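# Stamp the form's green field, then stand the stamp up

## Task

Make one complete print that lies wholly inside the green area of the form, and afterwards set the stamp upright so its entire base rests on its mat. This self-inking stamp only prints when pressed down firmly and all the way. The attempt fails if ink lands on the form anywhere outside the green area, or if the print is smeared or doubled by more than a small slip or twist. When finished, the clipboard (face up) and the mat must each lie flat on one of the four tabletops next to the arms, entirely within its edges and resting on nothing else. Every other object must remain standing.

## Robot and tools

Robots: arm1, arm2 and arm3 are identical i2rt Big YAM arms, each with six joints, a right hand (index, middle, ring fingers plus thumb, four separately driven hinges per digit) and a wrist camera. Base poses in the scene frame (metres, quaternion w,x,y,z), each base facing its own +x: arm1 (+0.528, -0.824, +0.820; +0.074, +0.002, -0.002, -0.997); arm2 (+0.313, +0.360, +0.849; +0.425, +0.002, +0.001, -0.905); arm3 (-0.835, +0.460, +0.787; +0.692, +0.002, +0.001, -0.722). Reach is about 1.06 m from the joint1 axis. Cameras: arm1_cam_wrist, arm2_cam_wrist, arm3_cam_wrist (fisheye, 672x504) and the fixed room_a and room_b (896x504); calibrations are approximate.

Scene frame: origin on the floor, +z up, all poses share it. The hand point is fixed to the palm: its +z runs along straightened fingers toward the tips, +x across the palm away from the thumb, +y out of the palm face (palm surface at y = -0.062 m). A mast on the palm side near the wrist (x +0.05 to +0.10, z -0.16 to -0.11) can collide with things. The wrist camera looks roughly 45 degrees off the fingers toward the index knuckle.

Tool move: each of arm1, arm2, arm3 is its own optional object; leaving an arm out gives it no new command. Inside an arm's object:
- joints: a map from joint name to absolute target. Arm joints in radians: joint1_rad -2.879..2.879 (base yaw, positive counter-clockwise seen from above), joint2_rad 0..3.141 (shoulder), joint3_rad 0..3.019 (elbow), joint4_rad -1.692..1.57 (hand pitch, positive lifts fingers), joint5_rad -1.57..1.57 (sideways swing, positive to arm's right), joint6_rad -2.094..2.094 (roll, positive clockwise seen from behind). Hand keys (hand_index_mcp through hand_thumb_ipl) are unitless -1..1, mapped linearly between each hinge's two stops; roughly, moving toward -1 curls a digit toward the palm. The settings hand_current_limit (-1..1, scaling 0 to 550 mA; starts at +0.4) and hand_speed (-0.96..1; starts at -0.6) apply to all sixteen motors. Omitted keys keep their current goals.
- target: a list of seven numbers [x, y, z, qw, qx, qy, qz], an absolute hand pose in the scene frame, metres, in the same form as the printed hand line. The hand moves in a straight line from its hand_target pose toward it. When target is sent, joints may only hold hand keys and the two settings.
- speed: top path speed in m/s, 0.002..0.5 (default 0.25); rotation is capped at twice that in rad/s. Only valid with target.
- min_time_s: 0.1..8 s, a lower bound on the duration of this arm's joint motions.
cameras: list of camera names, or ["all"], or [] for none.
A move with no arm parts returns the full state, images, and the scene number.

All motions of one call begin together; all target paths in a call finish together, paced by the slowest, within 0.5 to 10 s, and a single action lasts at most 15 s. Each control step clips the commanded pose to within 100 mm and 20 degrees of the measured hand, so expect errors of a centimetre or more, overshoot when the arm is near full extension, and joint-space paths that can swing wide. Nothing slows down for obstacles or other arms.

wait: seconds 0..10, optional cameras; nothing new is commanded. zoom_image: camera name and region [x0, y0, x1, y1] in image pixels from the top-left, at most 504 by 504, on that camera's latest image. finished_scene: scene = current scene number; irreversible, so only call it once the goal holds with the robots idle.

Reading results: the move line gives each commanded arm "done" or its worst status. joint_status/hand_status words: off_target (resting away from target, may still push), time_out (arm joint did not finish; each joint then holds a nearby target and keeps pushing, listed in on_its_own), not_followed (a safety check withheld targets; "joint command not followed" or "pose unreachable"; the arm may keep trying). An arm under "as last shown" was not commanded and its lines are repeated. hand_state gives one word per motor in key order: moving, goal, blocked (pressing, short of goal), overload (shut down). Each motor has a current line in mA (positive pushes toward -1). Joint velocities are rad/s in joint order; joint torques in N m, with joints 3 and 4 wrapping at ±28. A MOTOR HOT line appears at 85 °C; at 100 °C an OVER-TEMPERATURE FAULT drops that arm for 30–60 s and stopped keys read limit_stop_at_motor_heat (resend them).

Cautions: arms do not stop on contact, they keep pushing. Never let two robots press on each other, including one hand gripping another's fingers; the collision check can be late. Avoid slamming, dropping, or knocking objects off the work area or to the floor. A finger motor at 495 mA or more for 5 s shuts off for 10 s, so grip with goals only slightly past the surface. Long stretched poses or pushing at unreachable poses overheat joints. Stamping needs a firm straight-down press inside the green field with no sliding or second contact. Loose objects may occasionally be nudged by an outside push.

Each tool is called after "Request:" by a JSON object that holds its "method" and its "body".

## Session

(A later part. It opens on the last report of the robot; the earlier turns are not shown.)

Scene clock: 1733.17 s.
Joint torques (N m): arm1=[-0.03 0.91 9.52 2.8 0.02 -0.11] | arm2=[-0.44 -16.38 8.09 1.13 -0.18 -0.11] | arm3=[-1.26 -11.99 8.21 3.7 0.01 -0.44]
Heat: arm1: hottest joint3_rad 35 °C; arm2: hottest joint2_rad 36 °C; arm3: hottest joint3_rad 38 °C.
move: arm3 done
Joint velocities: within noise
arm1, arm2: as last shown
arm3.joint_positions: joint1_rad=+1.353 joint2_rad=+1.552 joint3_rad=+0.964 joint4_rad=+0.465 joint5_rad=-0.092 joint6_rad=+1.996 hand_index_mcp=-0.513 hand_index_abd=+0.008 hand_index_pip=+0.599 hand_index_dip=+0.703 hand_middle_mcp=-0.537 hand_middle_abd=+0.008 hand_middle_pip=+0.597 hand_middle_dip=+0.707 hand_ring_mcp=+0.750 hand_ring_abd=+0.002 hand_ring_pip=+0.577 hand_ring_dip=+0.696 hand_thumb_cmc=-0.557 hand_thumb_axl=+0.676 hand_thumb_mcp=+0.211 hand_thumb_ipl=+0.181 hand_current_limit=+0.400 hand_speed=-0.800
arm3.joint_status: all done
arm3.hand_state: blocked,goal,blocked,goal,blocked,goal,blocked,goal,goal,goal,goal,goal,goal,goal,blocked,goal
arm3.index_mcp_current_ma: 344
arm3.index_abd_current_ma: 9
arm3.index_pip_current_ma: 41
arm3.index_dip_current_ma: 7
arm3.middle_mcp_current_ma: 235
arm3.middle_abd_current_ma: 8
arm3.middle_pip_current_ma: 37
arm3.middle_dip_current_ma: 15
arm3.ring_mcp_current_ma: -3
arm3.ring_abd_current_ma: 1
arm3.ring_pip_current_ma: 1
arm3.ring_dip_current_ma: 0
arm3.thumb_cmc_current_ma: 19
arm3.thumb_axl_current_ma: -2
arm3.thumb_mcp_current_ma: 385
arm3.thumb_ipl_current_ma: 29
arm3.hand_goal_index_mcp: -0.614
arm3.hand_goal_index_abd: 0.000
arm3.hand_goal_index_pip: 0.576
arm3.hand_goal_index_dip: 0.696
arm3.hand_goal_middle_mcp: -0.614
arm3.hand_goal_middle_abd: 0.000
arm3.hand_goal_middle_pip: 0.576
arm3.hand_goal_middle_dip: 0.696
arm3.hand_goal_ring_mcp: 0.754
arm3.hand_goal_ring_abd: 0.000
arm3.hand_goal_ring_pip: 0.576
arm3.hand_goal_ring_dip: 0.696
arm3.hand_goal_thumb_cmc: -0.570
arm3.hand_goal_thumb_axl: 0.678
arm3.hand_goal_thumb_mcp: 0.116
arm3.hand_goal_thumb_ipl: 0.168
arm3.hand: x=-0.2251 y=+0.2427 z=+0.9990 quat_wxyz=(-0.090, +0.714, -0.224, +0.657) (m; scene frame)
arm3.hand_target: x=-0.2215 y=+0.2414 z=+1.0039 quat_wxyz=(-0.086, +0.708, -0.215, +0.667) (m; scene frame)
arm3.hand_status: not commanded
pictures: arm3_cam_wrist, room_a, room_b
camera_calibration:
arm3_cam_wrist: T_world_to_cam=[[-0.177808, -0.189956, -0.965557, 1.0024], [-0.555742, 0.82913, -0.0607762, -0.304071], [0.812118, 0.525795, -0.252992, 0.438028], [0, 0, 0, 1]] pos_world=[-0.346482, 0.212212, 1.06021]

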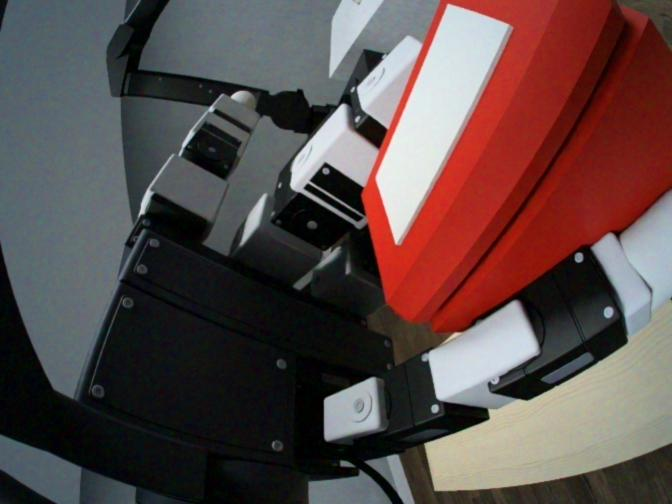

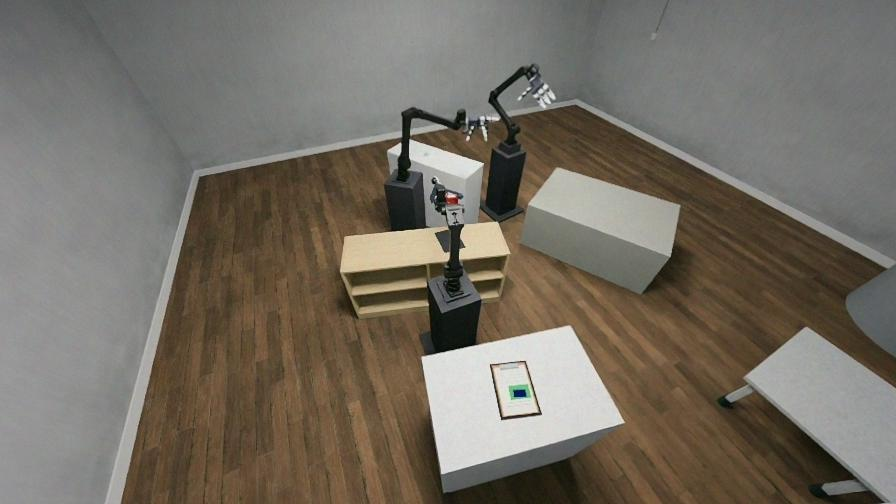

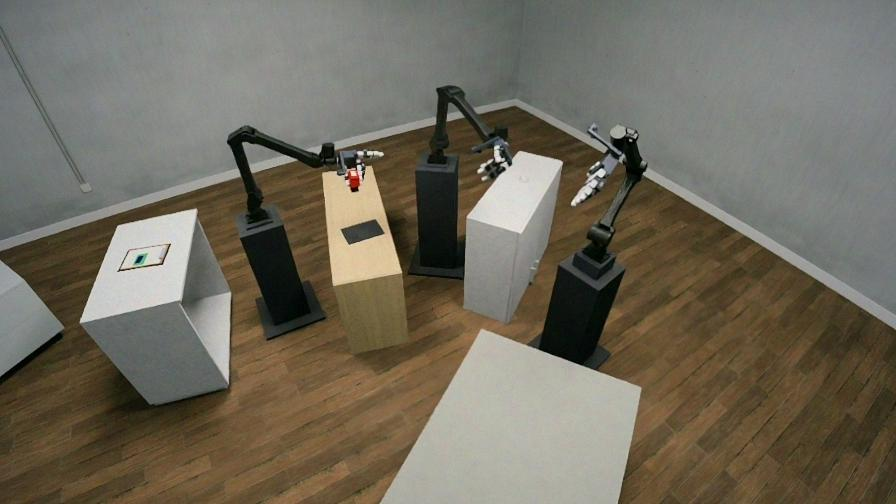

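Request:
{"method": "move", "body": {"arm3": {"target":[-0.209,0.236,0.78,-0.0822,0.6941,-0.2090,0.6841],"speed":0.2}}}

Request:
{"method": "move", "body": {"arm3": {"target":[-0.206,0.235,0.72,-0.0822,0.6941,-0.2090,0.6841],"speed":0.08}, "cameras": ["room_a","room_b","arm3_cam_wrist"]}}

Request:
{"method": "zoom_image", "body": {"camera": "room_b", "region": [320, 180, 400, 260]}}

Request:
{"method": "zoom_image", "body": {"camera": "room_a", "region": [410, 200, 490, 260]}}

Scene clock: 1740.00 s.
Joint torques (N m): arm1=[-0.32 0.85 9.16 2.7 0.03 -0.11] | arm2=[-0.38 -16.38 8.09 1.13 -0.19 -0.11] | arm3=[-1.67 -15.91 6.31 3.78 0.14 -0.48]
Heat: arm1: hottest joint3_rad 35 °C; arm2: hottest joint2_rad 36 °C; arm3: hottest joint3_rad 38 °C.
move: arm3 off_target
Joint velocities: within noise
arm1.joint_positions: joint1_rad=+0.147 joint2_rad=+0.604 joint3_rad=+1.315 joint4_rad=-1.244 joint5_rad=+0.076 joint6_rad=+1.052 hand_index_mcp=+0.755 hand_index_abd=+0.000 hand_index_pip=+0.577 hand_index_dip=+0.696 hand_middle_mcp=+0.755 hand_middle_abd=+0.000 hand_middle_pip=+0.577 hand_middle_dip=+0.696 hand_ring_mcp=+0.755 hand_ring_abd=+0.000 hand_ring_pip=+0.577 hand_ring_dip=+0.696 hand_thumb_cmc=+0.715 hand_thumb_axl=+0.677 hand_thumb_mcp=+0.226 hand_thumb_ipl=+0.168 hand_current_limit=+0.400 hand_speed=-0.600
arm1.joint_status: not commanded
arm1.hand_state: goal,goal,goal,goal,goal,goal,goal,goal,goal,goal,goal,goal,goal,goal,goal,goal
arm1.index_mcp_current_ma: 2
arm1.index_abd_current_ma: 0
arm1.index_pip_current_ma: 1
arm1.index_dip_current_ma: 0
arm1.middle_mcp_current_ma: 3
arm1.middle_abd_current_ma: 0
arm1.middle_pip_current_ma: 1
arm1.middle_dip_current_ma: 0
arm1.ring_mcp_current_ma: 2
arm1.ring_abd_current_ma: 0
arm1.ring_pip_current_ma: 1
arm1.ring_dip_current_ma: 0
arm1.thumb_cmc_current_ma: 3
arm1.thumb_axl_current_ma: -2
arm1.thumb_mcp_current_ma: 0
arm1.thumb_ipl_current_ma: -1
arm1.hand_goal_index_mcp: 0.754
arm1.hand_goal_index_abd: 0.000
arm1.hand_goal_index_pip: 0.576
arm1.hand_goal_index_dip: 0.696
arm1.hand_goal_middle_mcp: 0.754
arm1.hand_goal_middle_abd: 0.000
arm1.hand_goal_middle_pip: 0.576
arm1.hand_goal_middle_dip: 0.696
arm1.hand_goal_ring_mcp: 0.754
arm1.hand_goal_ring_abd: 0.000
arm1.hand_goal_ring_pip: 0.576
arm1.hand_goal_ring_dip: 0.696
arm1.hand_goal_thumb_cmc: 0.714
arm1.hand_goal_thumb_axl: 0.678
arm1.hand_goal_thumb_mcp: 0.226
arm1.hand_goal_thumb_ipl: 0.168
arm1.hand: x=+0.2518 y=-0.8023 z=+1.3672 quat_wxyz=(+0.488, +0.326, -0.805, -0.086) (m; scene frame)
arm1.hand_target: x=+0.2544 y=-0.8015 z=+1.3785 quat_wxyz=(+0.499, +0.323, -0.800, -0.087) (m; scene frame)
arm1.hand_status: not commanded
arm2.joint_positions: joint1_rad=+0.795 joint2_rad=+1.720 joint3_rad=+1.294 joint4_rad=+0.587 joint5_rad=+0.749 joint6_rad=+2.021 hand_index_mcp=-0.203 hand_index_abd=+0.005 hand_index_pip=+0.578 hand_index_dip=+0.699 hand_middle_mcp=-0.203 hand_middle_abd=+0.002 hand_middle_pip=+0.578 hand_middle_dip=+0.698 hand_ring_mcp=+0.751 hand_ring_abd=+0.002 hand_ring_pip=+0.577 hand_ring_dip=+0.696 hand_thumb_cmc=-0.562 hand_thumb_axl=+0.676 hand_thumb_mcp=+0.428 hand_thumb_ipl=+0.170 hand_current_limit=+0.400 hand_speed=-0.600
arm2.joint_status: not commanded
arm2.hand_state: goal,goal,goal,goal,goal,goal,goal,goal,goal,goal,goal,goal,goal,goal,goal,goal
arm2.index_mcp_current_ma: -12
arm2.index_abd_current_ma: 16
arm2.index_pip_current_ma: 7
arm2.index_dip_current_ma: 11
arm2.middle_mcp_current_ma: -14
arm2.middle_abd_current_ma: 5
arm2.middle_pip_current_ma: 7
arm2.middle_dip_current_ma: 9
arm2.ring_mcp_current_ma: -11
arm2.ring_abd_current_ma: 7
arm2.ring_pip_current_ma: 3
arm2.ring_dip_current_ma: 0
arm2.thumb_cmc_current_ma: 31
arm2.thumb_axl_current_ma: -10
arm2.thumb_mcp_current_ma: -11
arm2.thumb_ipl_current_ma: 8
arm2.hand_goal_index_mcp: -0.200
arm2.hand_goal_index_abd: 0.000
arm2.hand_goal_index_pip: 0.576
arm2.hand_goal_index_dip: 0.696
arm2.hand_goal_middle_mcp: -0.200
arm2.hand_goal_middle_abd: 0.000
arm2.hand_goal_middle_pip: 0.576
arm2.hand_goal_middle_dip: 0.696
arm2.hand_goal_ring_mcp: 0.754
arm2.hand_goal_ring_abd: 0.000
arm2.hand_goal_ring_pip: 0.576
arm2.hand_goal_ring_dip: 0.696
arm2.hand_goal_thumb_cmc: -0.570
arm2.hand_goal_thumb_axl: 0.678
arm2.hand_goal_thumb_mcp: 0.430
arm2.hand_goal_thumb_ipl: 0.168
arm2.hand: x=+0.2131 y=-0.3113 z=+1.1513 quat_wxyz=(+0.552, +0.118, -0.655, +0.502) (m; scene frame)
arm2.hand_target: x=+0.2166 y=-0.3094 z=+1.1649 quat_wxyz=(+0.548, +0.111, -0.652, +0.512) (m; scene frame)
arm2.hand_status: not commanded
arm3.joint_positions: joint1_rad=+1.353 joint2_rad=+2.123 joint3_rad=+0.875 joint4_rad=+1.124 joint5_rad=-0.092 joint6_rad=+1.996 hand_index_mcp=-0.513 hand_index_abd=+0.008 hand_index_pip=+0.599 hand_index_dip=+0.703 hand_middle_mcp=-0.537 hand_middle_abd=+0.008 hand_middle_pip=+0.597 hand_middle_dip=+0.707 hand_ring_mcp=+0.750 hand_ring_abd=+0.002 hand_ring_pip=+0.577 hand_ring_dip=+0.696 hand_thumb_cmc=-0.557 hand_thumb_axl=+0.676 hand_thumb_mcp=+0.211 hand_thumb_ipl=+0.181 hand_current_limit=+0.400 hand_speed=-0.800
arm3.joint_status: not commanded
arm3.hand_state: blocked,goal,blocked,goal,blocked,goal,blocked,goal,goal,goal,goal,goal,goal,goal,blocked,goal
arm3.index_mcp_current_ma: 344
arm3.index_abd_current_ma: 9
arm3.index_pip_current_ma: 41
arm3.index_dip_current_ma: 7
arm3.middle_mcp_current_ma: 235
arm3.middle_abd_current_ma: 8
arm3.middle_pip_current_ma: 37
arm3.middle_dip_current_ma: 15
arm3.ring_mcp_current_ma: -3
arm3.ring_abd_current_ma: 1
arm3.ring_pip_current_ma: 1
arm3.ring_dip_current_ma: 0
arm3.thumb_cmc_current_ma: 19
arm3.thumb_axl_current_ma: -2
arm3.thumb_mcp_current_ma: 385
arm3.thumb_ipl_current_ma: 29
arm3.hand_goal_index_mcp: -0.614
arm3.hand_goal_index_abd: 0.000
arm3.hand_goal_index_pip: 0.576
arm3.hand_goal_index_dip: 0.696
arm3.hand_goal_middle_mcp: -0.614
arm3.hand_goal_middle_abd: 0.000
arm3.hand_goal_middle_pip: 0.576
arm3.hand_goal_middle_dip: 0.696
arm3.hand_goal_ring_mcp: 0.754
arm3.hand_goal_ring_abd: 0.000
arm3.hand_goal_ring_pip: 0.576
arm3.hand_goal_ring_dip: 0.696
arm3.hand_goal_thumb_cmc: -0.570
arm3.hand_goal_thumb_axl: 0.678
arm3.hand_goal_thumb_mcp: 0.116
arm3.hand_goal_thumb_ipl: 0.168
arm3.hand: x=-0.2256 y=+0.2437 z=+0.7558 quat_wxyz=(-0.090, +0.714, -0.224, +0.657) (m; scene frame)
arm3.hand_target: x=-0.2103 y=+0.2364 z=+0.7803 quat_wxyz=(-0.082, +0.694, -0.209, +0.684) (m; scene frame)
arm3.hand_status: off_target (0.030 m and 4.4 deg from the pose sent, 0.220 m and 4.4 deg at the start)
pictures: none

Scene clock: 1741.47 s.
Joint torques (N m): arm1=[-0.38 1.08 9.39 2.54 0.02 -0.12] | arm2=[-0.38 -16.38 8.09 1.13 -0.19 -0.11] | arm3=[-1.67 -15.5 5.55 3.78 0.09 -0.48]
Heat: arm1: hottest joint3_rad 35 °C; arm2: hottest joint2_rad 36 °C; arm3: hottest joint3_rad 38 °C.
move: arm3 off_target
Joint velocities: within noise
arm1, arm2: as last shown
arm3.joint_positions: joint1_rad=+1.353 joint2_rad=+2.278 joint3_rad=+0.930 joint4_rad=+1.239 joint5_rad=-0.092 joint6_rad=+1.996 hand_index_mcp=-0.513 hand_index_abd=+0.008 hand_index_pip=+0.599 hand_index_dip=+0.703 hand_middle_mcp=-0.537 hand_middle_abd=+0.008 hand_middle_pip=+0.597 hand_middle_dip=+0.707 hand_ring_mcp=+0.750 hand_ring_abd=+0.002 hand_ring_pip=+0.577 hand_ring_dip=+0.696 hand_thumb_cmc=-0.557 hand_thumb_axl=+0.676 hand_thumb_mcp=+0.211 hand_thumb_ipl=+0.181 hand_current_limit=+0.400 hand_speed=-0.800
arm3.joint_status: not commanded
arm3.hand_state: blocked,goal,blocked,goal,blocked,goal,blocked,goal,goal,goal,goal,goal,goal,goal,blocked,goal
arm3.index_mcp_current_ma: 344
arm3.index_abd_current_ma: 9
arm3.index_pip_current_ma: 41
arm3.index_dip_current_ma: 7
arm3.middle_mcp_current_ma: 235
arm3.middle_abd_current_ma: 8
arm3.middle_pip_current_ma: 37
arm3.middle_dip_current_ma: 15
arm3.ring_mcp_current_ma: -3
arm3.ring_abd_current_ma: 1
arm3.ring_pip_current_ma: 1
arm3.ring_dip_current_ma: 0
arm3.thumb_cmc_current_ma: 19
arm3.thumb_axl_current_ma: -2
arm3.thumb_mcp_current_ma: 385
arm3.thumb_ipl_current_ma: 29
arm3.hand_goal_index_mcp: -0.614
arm3.hand_goal_index_abd: 0.000
arm3.hand_goal_index_pip: 0.576
arm3.hand_goal_index_dip: 0.696
arm3.hand_goal_middle_mcp: -0.614
arm3.hand_goal_middle_abd: 0.000
arm3.hand_goal_middle_pip: 0.576
arm3.hand_goal_middle_dip: 0.696
arm3.hand_goal_ring_mcp: 0.754
arm3.hand_goal_ring_abd: 0.000
arm3.hand_goal_ring_pip: 0.576
arm3.hand_goal_ring_dip: 0.696
arm3.hand_goal_thumb_cmc: -0.570
arm3.hand_goal_thumb_axl: 0.678
arm3.hand_goal_thumb_mcp: 0.116
arm3.hand_goal_thumb_ipl: 0.168
arm3.hand: x=-0.2201 y=+0.2423 z=+0.7056 quat_wxyz=(-0.090, +0.710, -0.222, +0.662) (m; scene frame)
arm3.hand_target: x=-0.2070 y=+0.2353 z=+0.7203 quat_wxyz=(-0.082, +0.694, -0.209, +0.684) (m; scene frame)
arm3.hand_status: off_target (0.021 m and 3.6 deg from the pose sent, 0.042 m and 4.3 deg at the start)
pictures: arm3_cam_wrist, room_a, room_b
camera_calibration:
arm3_cam_wrist: T_world_to_cam=[[-0.16521, -0.193742, -0.967042, 0.724642], [-0.554279, 0.829259, -0.0714442, -0.311054], [0.81577, 0.524207, -0.244389, 0.355077], [0, 0, 0, 1]] pos_world=[-0.342353, 0.212203, 0.765313]

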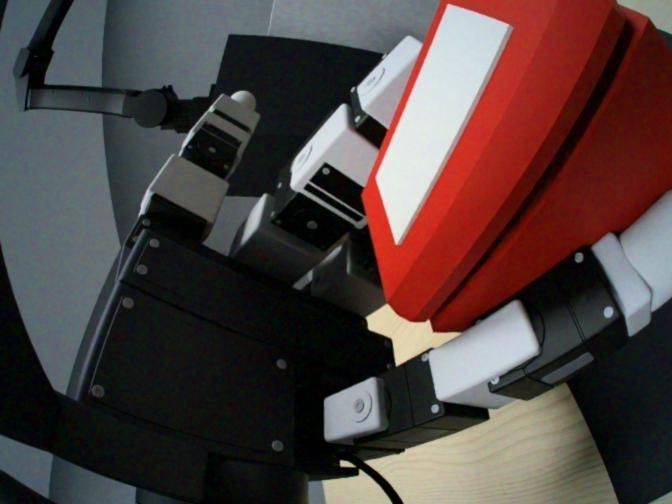

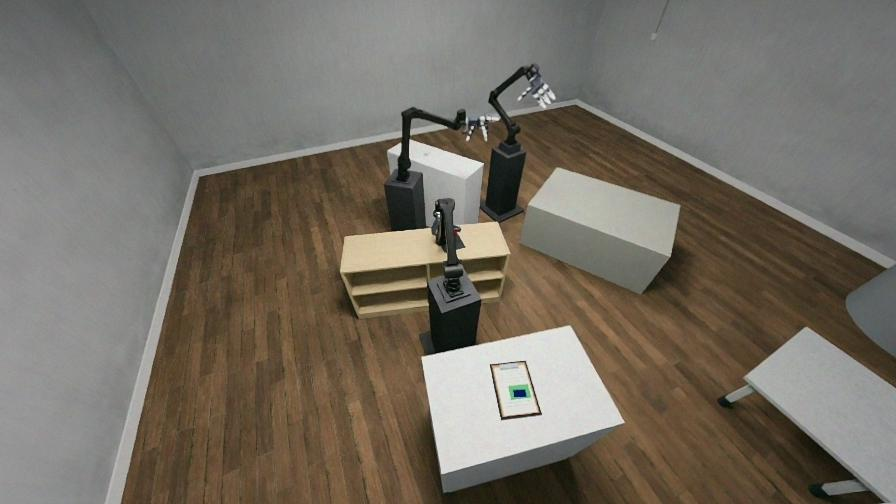

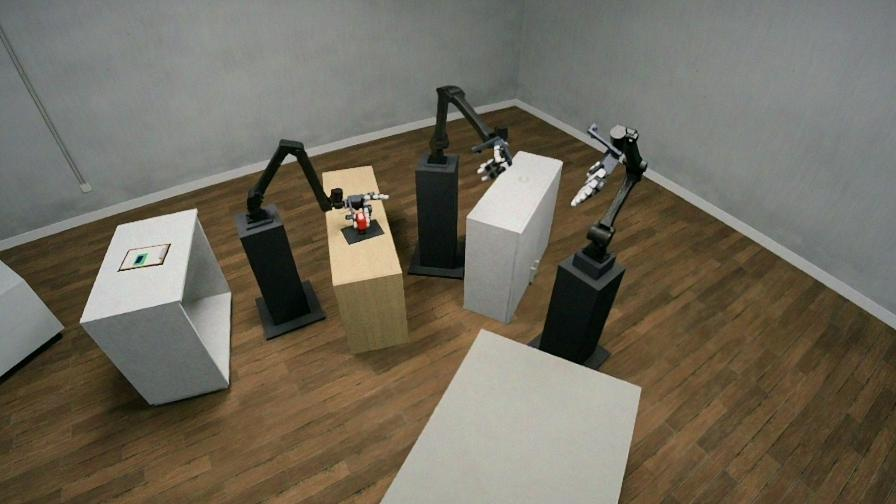

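Scaled by 6.300 from the camera's 896x504 image, which has a finer 1280x720 frame.

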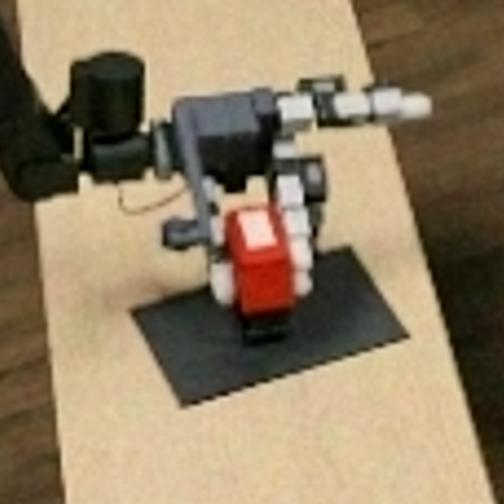

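Scaled by 6.300 from the camera's 896x504 image, which has a finer 1280x720 frame.

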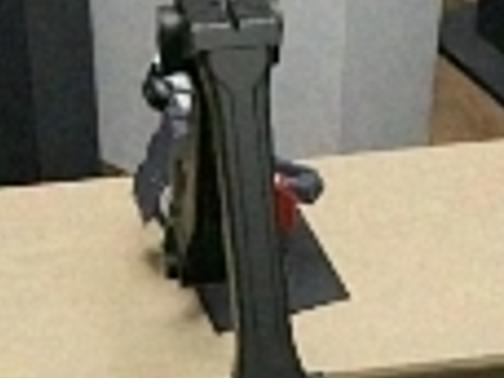

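Request:
{"method": "move", "body": {"arm3": {"joints":{"joint4_rad":1.325,"joint6_rad":1.952},"min_time_s":1}}}

Scene clock: 1769.17 s.
Joint torques (N m): arm1=[0.03 1.08 9.28 2.55 0.03 -0.12] | arm2=[-0.38 -16.38 8.09 1.11 -0.19 -0.11] | arm3=[-1.73 -15.56 5.5 3.79 0.07 -0.51]
Heat: arm1: hottest joint3_rad 35 °C; arm2: hottest joint2_rad 36 °C; arm3: hottest joint3_rad 37 °C.
move: arm3 done
Joint velocities: within noise
arm1, arm2: as last shown
arm3.joint_positions: joint1_rad=+1.353 joint2_rad=+2.278 joint3_rad=+0.930 joint4_rad=+1.290 joint5_rad=-0.092 joint6_rad=+1.975 hand_index_mcp=-0.513 hand_index_abd=+0.008 hand_index_pip=+0.599 hand_index_dip=+0.703 hand_middle_mcp=-0.537 hand_middle_abd=+0.008 hand_middle_pip=+0.597 hand_middle_dip=+0.707 hand_ring_mcp=+0.750 hand_ring_abd=+0.002 hand_ring_pip=+0.577 hand_ring_dip=+0.696 hand_thumb_cmc=-0.557 hand_thumb_axl=+0.676 hand_thumb_mcp=+0.211 hand_thumb_ipl=+0.181 hand_current_limit=+0.400 hand_speed=-0.800
arm3.joint_status: all done
arm3.hand_state: blocked,goal,blocked,goal,blocked,goal,blocked,goal,goal,goal,goal,goal,goal,goal,blocked,goal
arm3.index_mcp_current_ma: 344
arm3.index_abd_current_ma: 9
arm3.index_pip_current_ma: 41
arm3.index_dip_current_ma: 7
arm3.middle_mcp_current_ma: 235
arm3.middle_abd_current_ma: 8
arm3.middle_pip_current_ma: 37
arm3.middle_dip_current_ma: 15
arm3.ring_mcp_current_ma: -3
arm3.ring_abd_current_ma: 1
arm3.ring_pip_current_ma: 1
arm3.ring_dip_current_ma: 0
arm3.thumb_cmc_current_ma: 19
arm3.thumb_axl_current_ma: -2
arm3.thumb_mcp_current_ma: 385
arm3.thumb_ipl_current_ma: 29
arm3.hand_goal_index_mcp: -0.614
arm3.hand_goal_index_abd: 0.000
arm3.hand_goal_index_pip: 0.576
arm3.hand_goal_index_dip: 0.696
arm3.hand_goal_middle_mcp: -0.614
arm3.hand_goal_middle_abd: 0.000
arm3.hand_goal_middle_pip: 0.576
arm3.hand_goal_middle_dip: 0.696
arm3.hand_goal_ring_mcp: 0.754
arm3.hand_goal_ring_abd: 0.000
arm3.hand_goal_ring_pip: 0.576
arm3.hand_goal_ring_dip: 0.696
arm3.hand_goal_thumb_cmc: -0.570
arm3.hand_goal_thumb_axl: 0.678
arm3.hand_goal_thumb_mcp: 0.116
arm3.hand_goal_thumb_ipl: 0.168
arm3.hand: x=-0.2165 y=+0.2401 z=+0.7197 quat_wxyz=(-0.084, +0.696, -0.208, +0.682) (m; scene frame)
arm3.hand_target: x=-0.2041 y=+0.2332 z=+0.7350 quat_wxyz=(-0.075, +0.680, -0.195, +0.703) (m; scene frame)
arm3.hand_status: not commanded
pictures: none

Request:
{"method": "move", "body": {"arm3": {"joints":{"joint2_rad":2.325,"joint4_rad":1.35},"min_time_s":1}}}

Scene clock: 1776.73 s.
Joint torques (N m): arm1=[-0.03 1.14 9.28 2.73 0.01 -0.12] | arm2=[-0.38 -16.32 8.09 1.13 -0.19 -0.11] | arm3=[-1.49 -15.27 5.24 3.7 0.08 -0.5]
Heat: arm1: hottest joint3_rad 35 °C; arm2: hottest joint2_rad 36 °C; arm3: hottest joint3_rad 36 °C.
move: arm3 done
Joint velocities: within noise
arm1, arm2: as last shown
arm3.joint_positions: joint1_rad=+1.353 joint2_rad=+2.314 joint3_rad=+0.930 joint4_rad=+1.315 joint5_rad=-0.092 joint6_rad=+1.974 hand_index_mcp=-0.513 hand_index_abd=+0.008 hand_index_pip=+0.599 hand_index_dip=+0.703 hand_middle_mcp=-0.537 hand_middle_abd=+0.008 hand_middle_pip=+0.597 hand_middle_dip=+0.707 hand_ring_mcp=+0.750 hand_ring_abd=+0.002 hand_ring_pip=+0.577 hand_ring_dip=+0.696 hand_thumb_cmc=-0.557 hand_thumb_axl=+0.676 hand_thumb_mcp=+0.211 hand_thumb_ipl=+0.181 hand_current_limit=+0.400 hand_speed=-0.800
arm3.joint_status: all done
arm3.hand_state: blocked,goal,blocked,goal,blocked,goal,blocked,goal,goal,goal,goal,goal,goal,goal,blocked,goal
arm3.index_mcp_current_ma: 344
arm3.index_abd_current_ma: 9
arm3.index_pip_current_ma: 41
arm3.index_dip_current_ma: 7
arm3.middle_mcp_current_ma: 235
arm3.middle_abd_current_ma: 8
arm3.middle_pip_current_ma: 37
arm3.middle_dip_current_ma: 15
arm3.ring_mcp_current_ma: -3
arm3.ring_abd_current_ma: 1
arm3.ring_pip_current_ma: 1
arm3.ring_dip_current_ma: 0
arm3.thumb_cmc_current_ma: 19
arm3.thumb_axl_current_ma: -2
arm3.thumb_mcp_current_ma: 385
arm3.thumb_ipl_current_ma: 29
arm3.hand_goal_index_mcp: -0.614
arm3.hand_goal_index_abd: 0.000
arm3.hand_goal_index_pip: 0.576
arm3.hand_goal_index_dip: 0.696
arm3.hand_goal_middle_mcp: -0.614
arm3.hand_goal_middle_abd: 0.000
arm3.hand_goal_middle_pip: 0.576
arm3.hand_goal_middle_dip: 0.696
arm3.hand_goal_ring_mcp: 0.754
arm3.hand_goal_ring_abd: 0.000
arm3.hand_goal_ring_pip: 0.576
arm3.hand_goal_ring_dip: 0.696
arm3.hand_goal_thumb_cmc: -0.570
arm3.hand_goal_thumb_axl: 0.678
arm3.hand_goal_thumb_mcp: 0.116
arm3.hand_goal_thumb_ipl: 0.168
arm3.hand: x=-0.2219 y=+0.2416 z=+0.7035 quat_wxyz=(-0.083, +0.700, -0.210, +0.678) (m; scene frame)
arm3.hand_target: x=-0.2098 y=+0.2348 z=+0.7170 quat_wxyz=(-0.074, +0.684, -0.196, +0.699) (m; scene frame)
arm3.hand_status: not commanded
pictures: none

Request:
{"method": "move", "body": {"arm3": {"joints":{"joint2_rad":2.35,"joint4_rad":1.378},"min_time_s":1}, "cameras": ["room_b"]}}

Request:
{"method": "zoom_image", "body": {"camera": "room_b", "region": [338, 200, 388, 246]}}

Scene clock: 1784.97 s.
Joint torques (N m): arm1=[-0.62 0.97 9.42 2.74 0.03 -0.15] | arm2=[-0.38 -16.38 8.08 1.13 -0.19 -0.11] | arm3=[-1.79 -15.33 5.05 3.78 0.08 -0.5]
Heat: arm1: hottest joint3_rad 35 °C; arm2: hottest joint2_rad 36 °C; arm3: hottest joint3_rad 36 °C.
move: arm3 done
Joint velocities: within noise
arm1, arm2: as last shown
arm3.joint_positions: joint1_rad=+1.353 joint2_rad=+2.339 joint3_rad=+0.930 joint4_rad=+1.343 joint5_rad=-0.092 joint6_rad=+1.974 hand_index_mcp=-0.513 hand_index_abd=+0.008 hand_index_pip=+0.599 hand_index_dip=+0.703 hand_middle_mcp=-0.537 hand_middle_abd=+0.008 hand_middle_pip=+0.597 hand_middle_dip=+0.707 hand_ring_mcp=+0.750 hand_ring_abd=+0.002 hand_ring_pip=+0.577 hand_ring_dip=+0.696 hand_thumb_cmc=-0.557 hand_thumb_axl=+0.676 hand_thumb_mcp=+0.211 hand_thumb_ipl=+0.181 hand_current_limit=+0.400 hand_speed=-0.800
arm3.joint_status: all done
arm3.hand_state: blocked,goal,blocked,goal,blocked,goal,blocked,goal,goal,goal,goal,goal,goal,goal,blocked,goal
arm3.index_mcp_current_ma: 344
arm3.index_abd_current_ma: 9
arm3.index_pip_current_ma: 41
arm3.index_dip_current_ma: 7
arm3.middle_mcp_current_ma: 235
arm3.middle_abd_current_ma: 8
arm3.middle_pip_current_ma: 37
arm3.middle_dip_current_ma: 15
arm3.ring_mcp_current_ma: -3
arm3.ring_abd_current_ma: 1
arm3.ring_pip_current_ma: 1
arm3.ring_dip_current_ma: 0
arm3.thumb_cmc_current_ma: 19
arm3.thumb_axl_current_ma: -2
arm3.thumb_mcp_current_ma: 385
arm3.thumb_ipl_current_ma: 29
arm3.hand_goal_index_mcp: -0.614
arm3.hand_goal_index_abd: 0.000
arm3.hand_goal_index_pip: 0.576
arm3.hand_goal_index_dip: 0.696
arm3.hand_goal_middle_mcp: -0.614
arm3.hand_goal_middle_abd: 0.000
arm3.hand_goal_middle_pip: 0.576
arm3.hand_goal_middle_dip: 0.696
arm3.hand_goal_ring_mcp: 0.754
arm3.hand_goal_ring_abd: 0.000
arm3.hand_goal_ring_pip: 0.576
arm3.hand_goal_ring_dip: 0.696
arm3.hand_goal_thumb_cmc: -0.570
arm3.hand_goal_thumb_axl: 0.678
arm3.hand_goal_thumb_mcp: 0.116
arm3.hand_goal_thumb_ipl: 0.168
arm3.hand: x=-0.2251 y=+0.2425 z=+0.6951 quat_wxyz=(-0.084, +0.699, -0.209, +0.679) (m; scene frame)
arm3.hand_target: x=-0.2132 y=+0.2357 z=+0.7081 quat_wxyz=(-0.074, +0.683, -0.196, +0.700) (m; scene frame)
arm3.hand_status: not commanded
pictures: room_b

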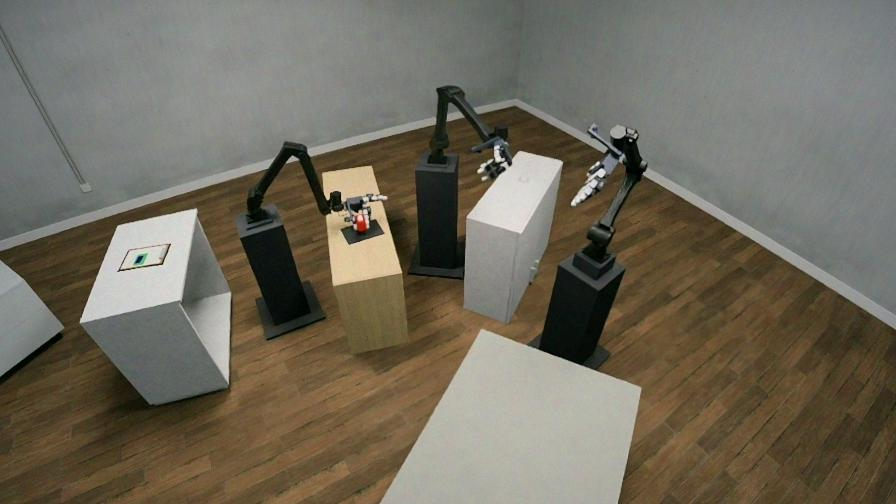

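Scaled by 10.080 from the camera's 896x504 image, which has a finer 1280x720 frame.

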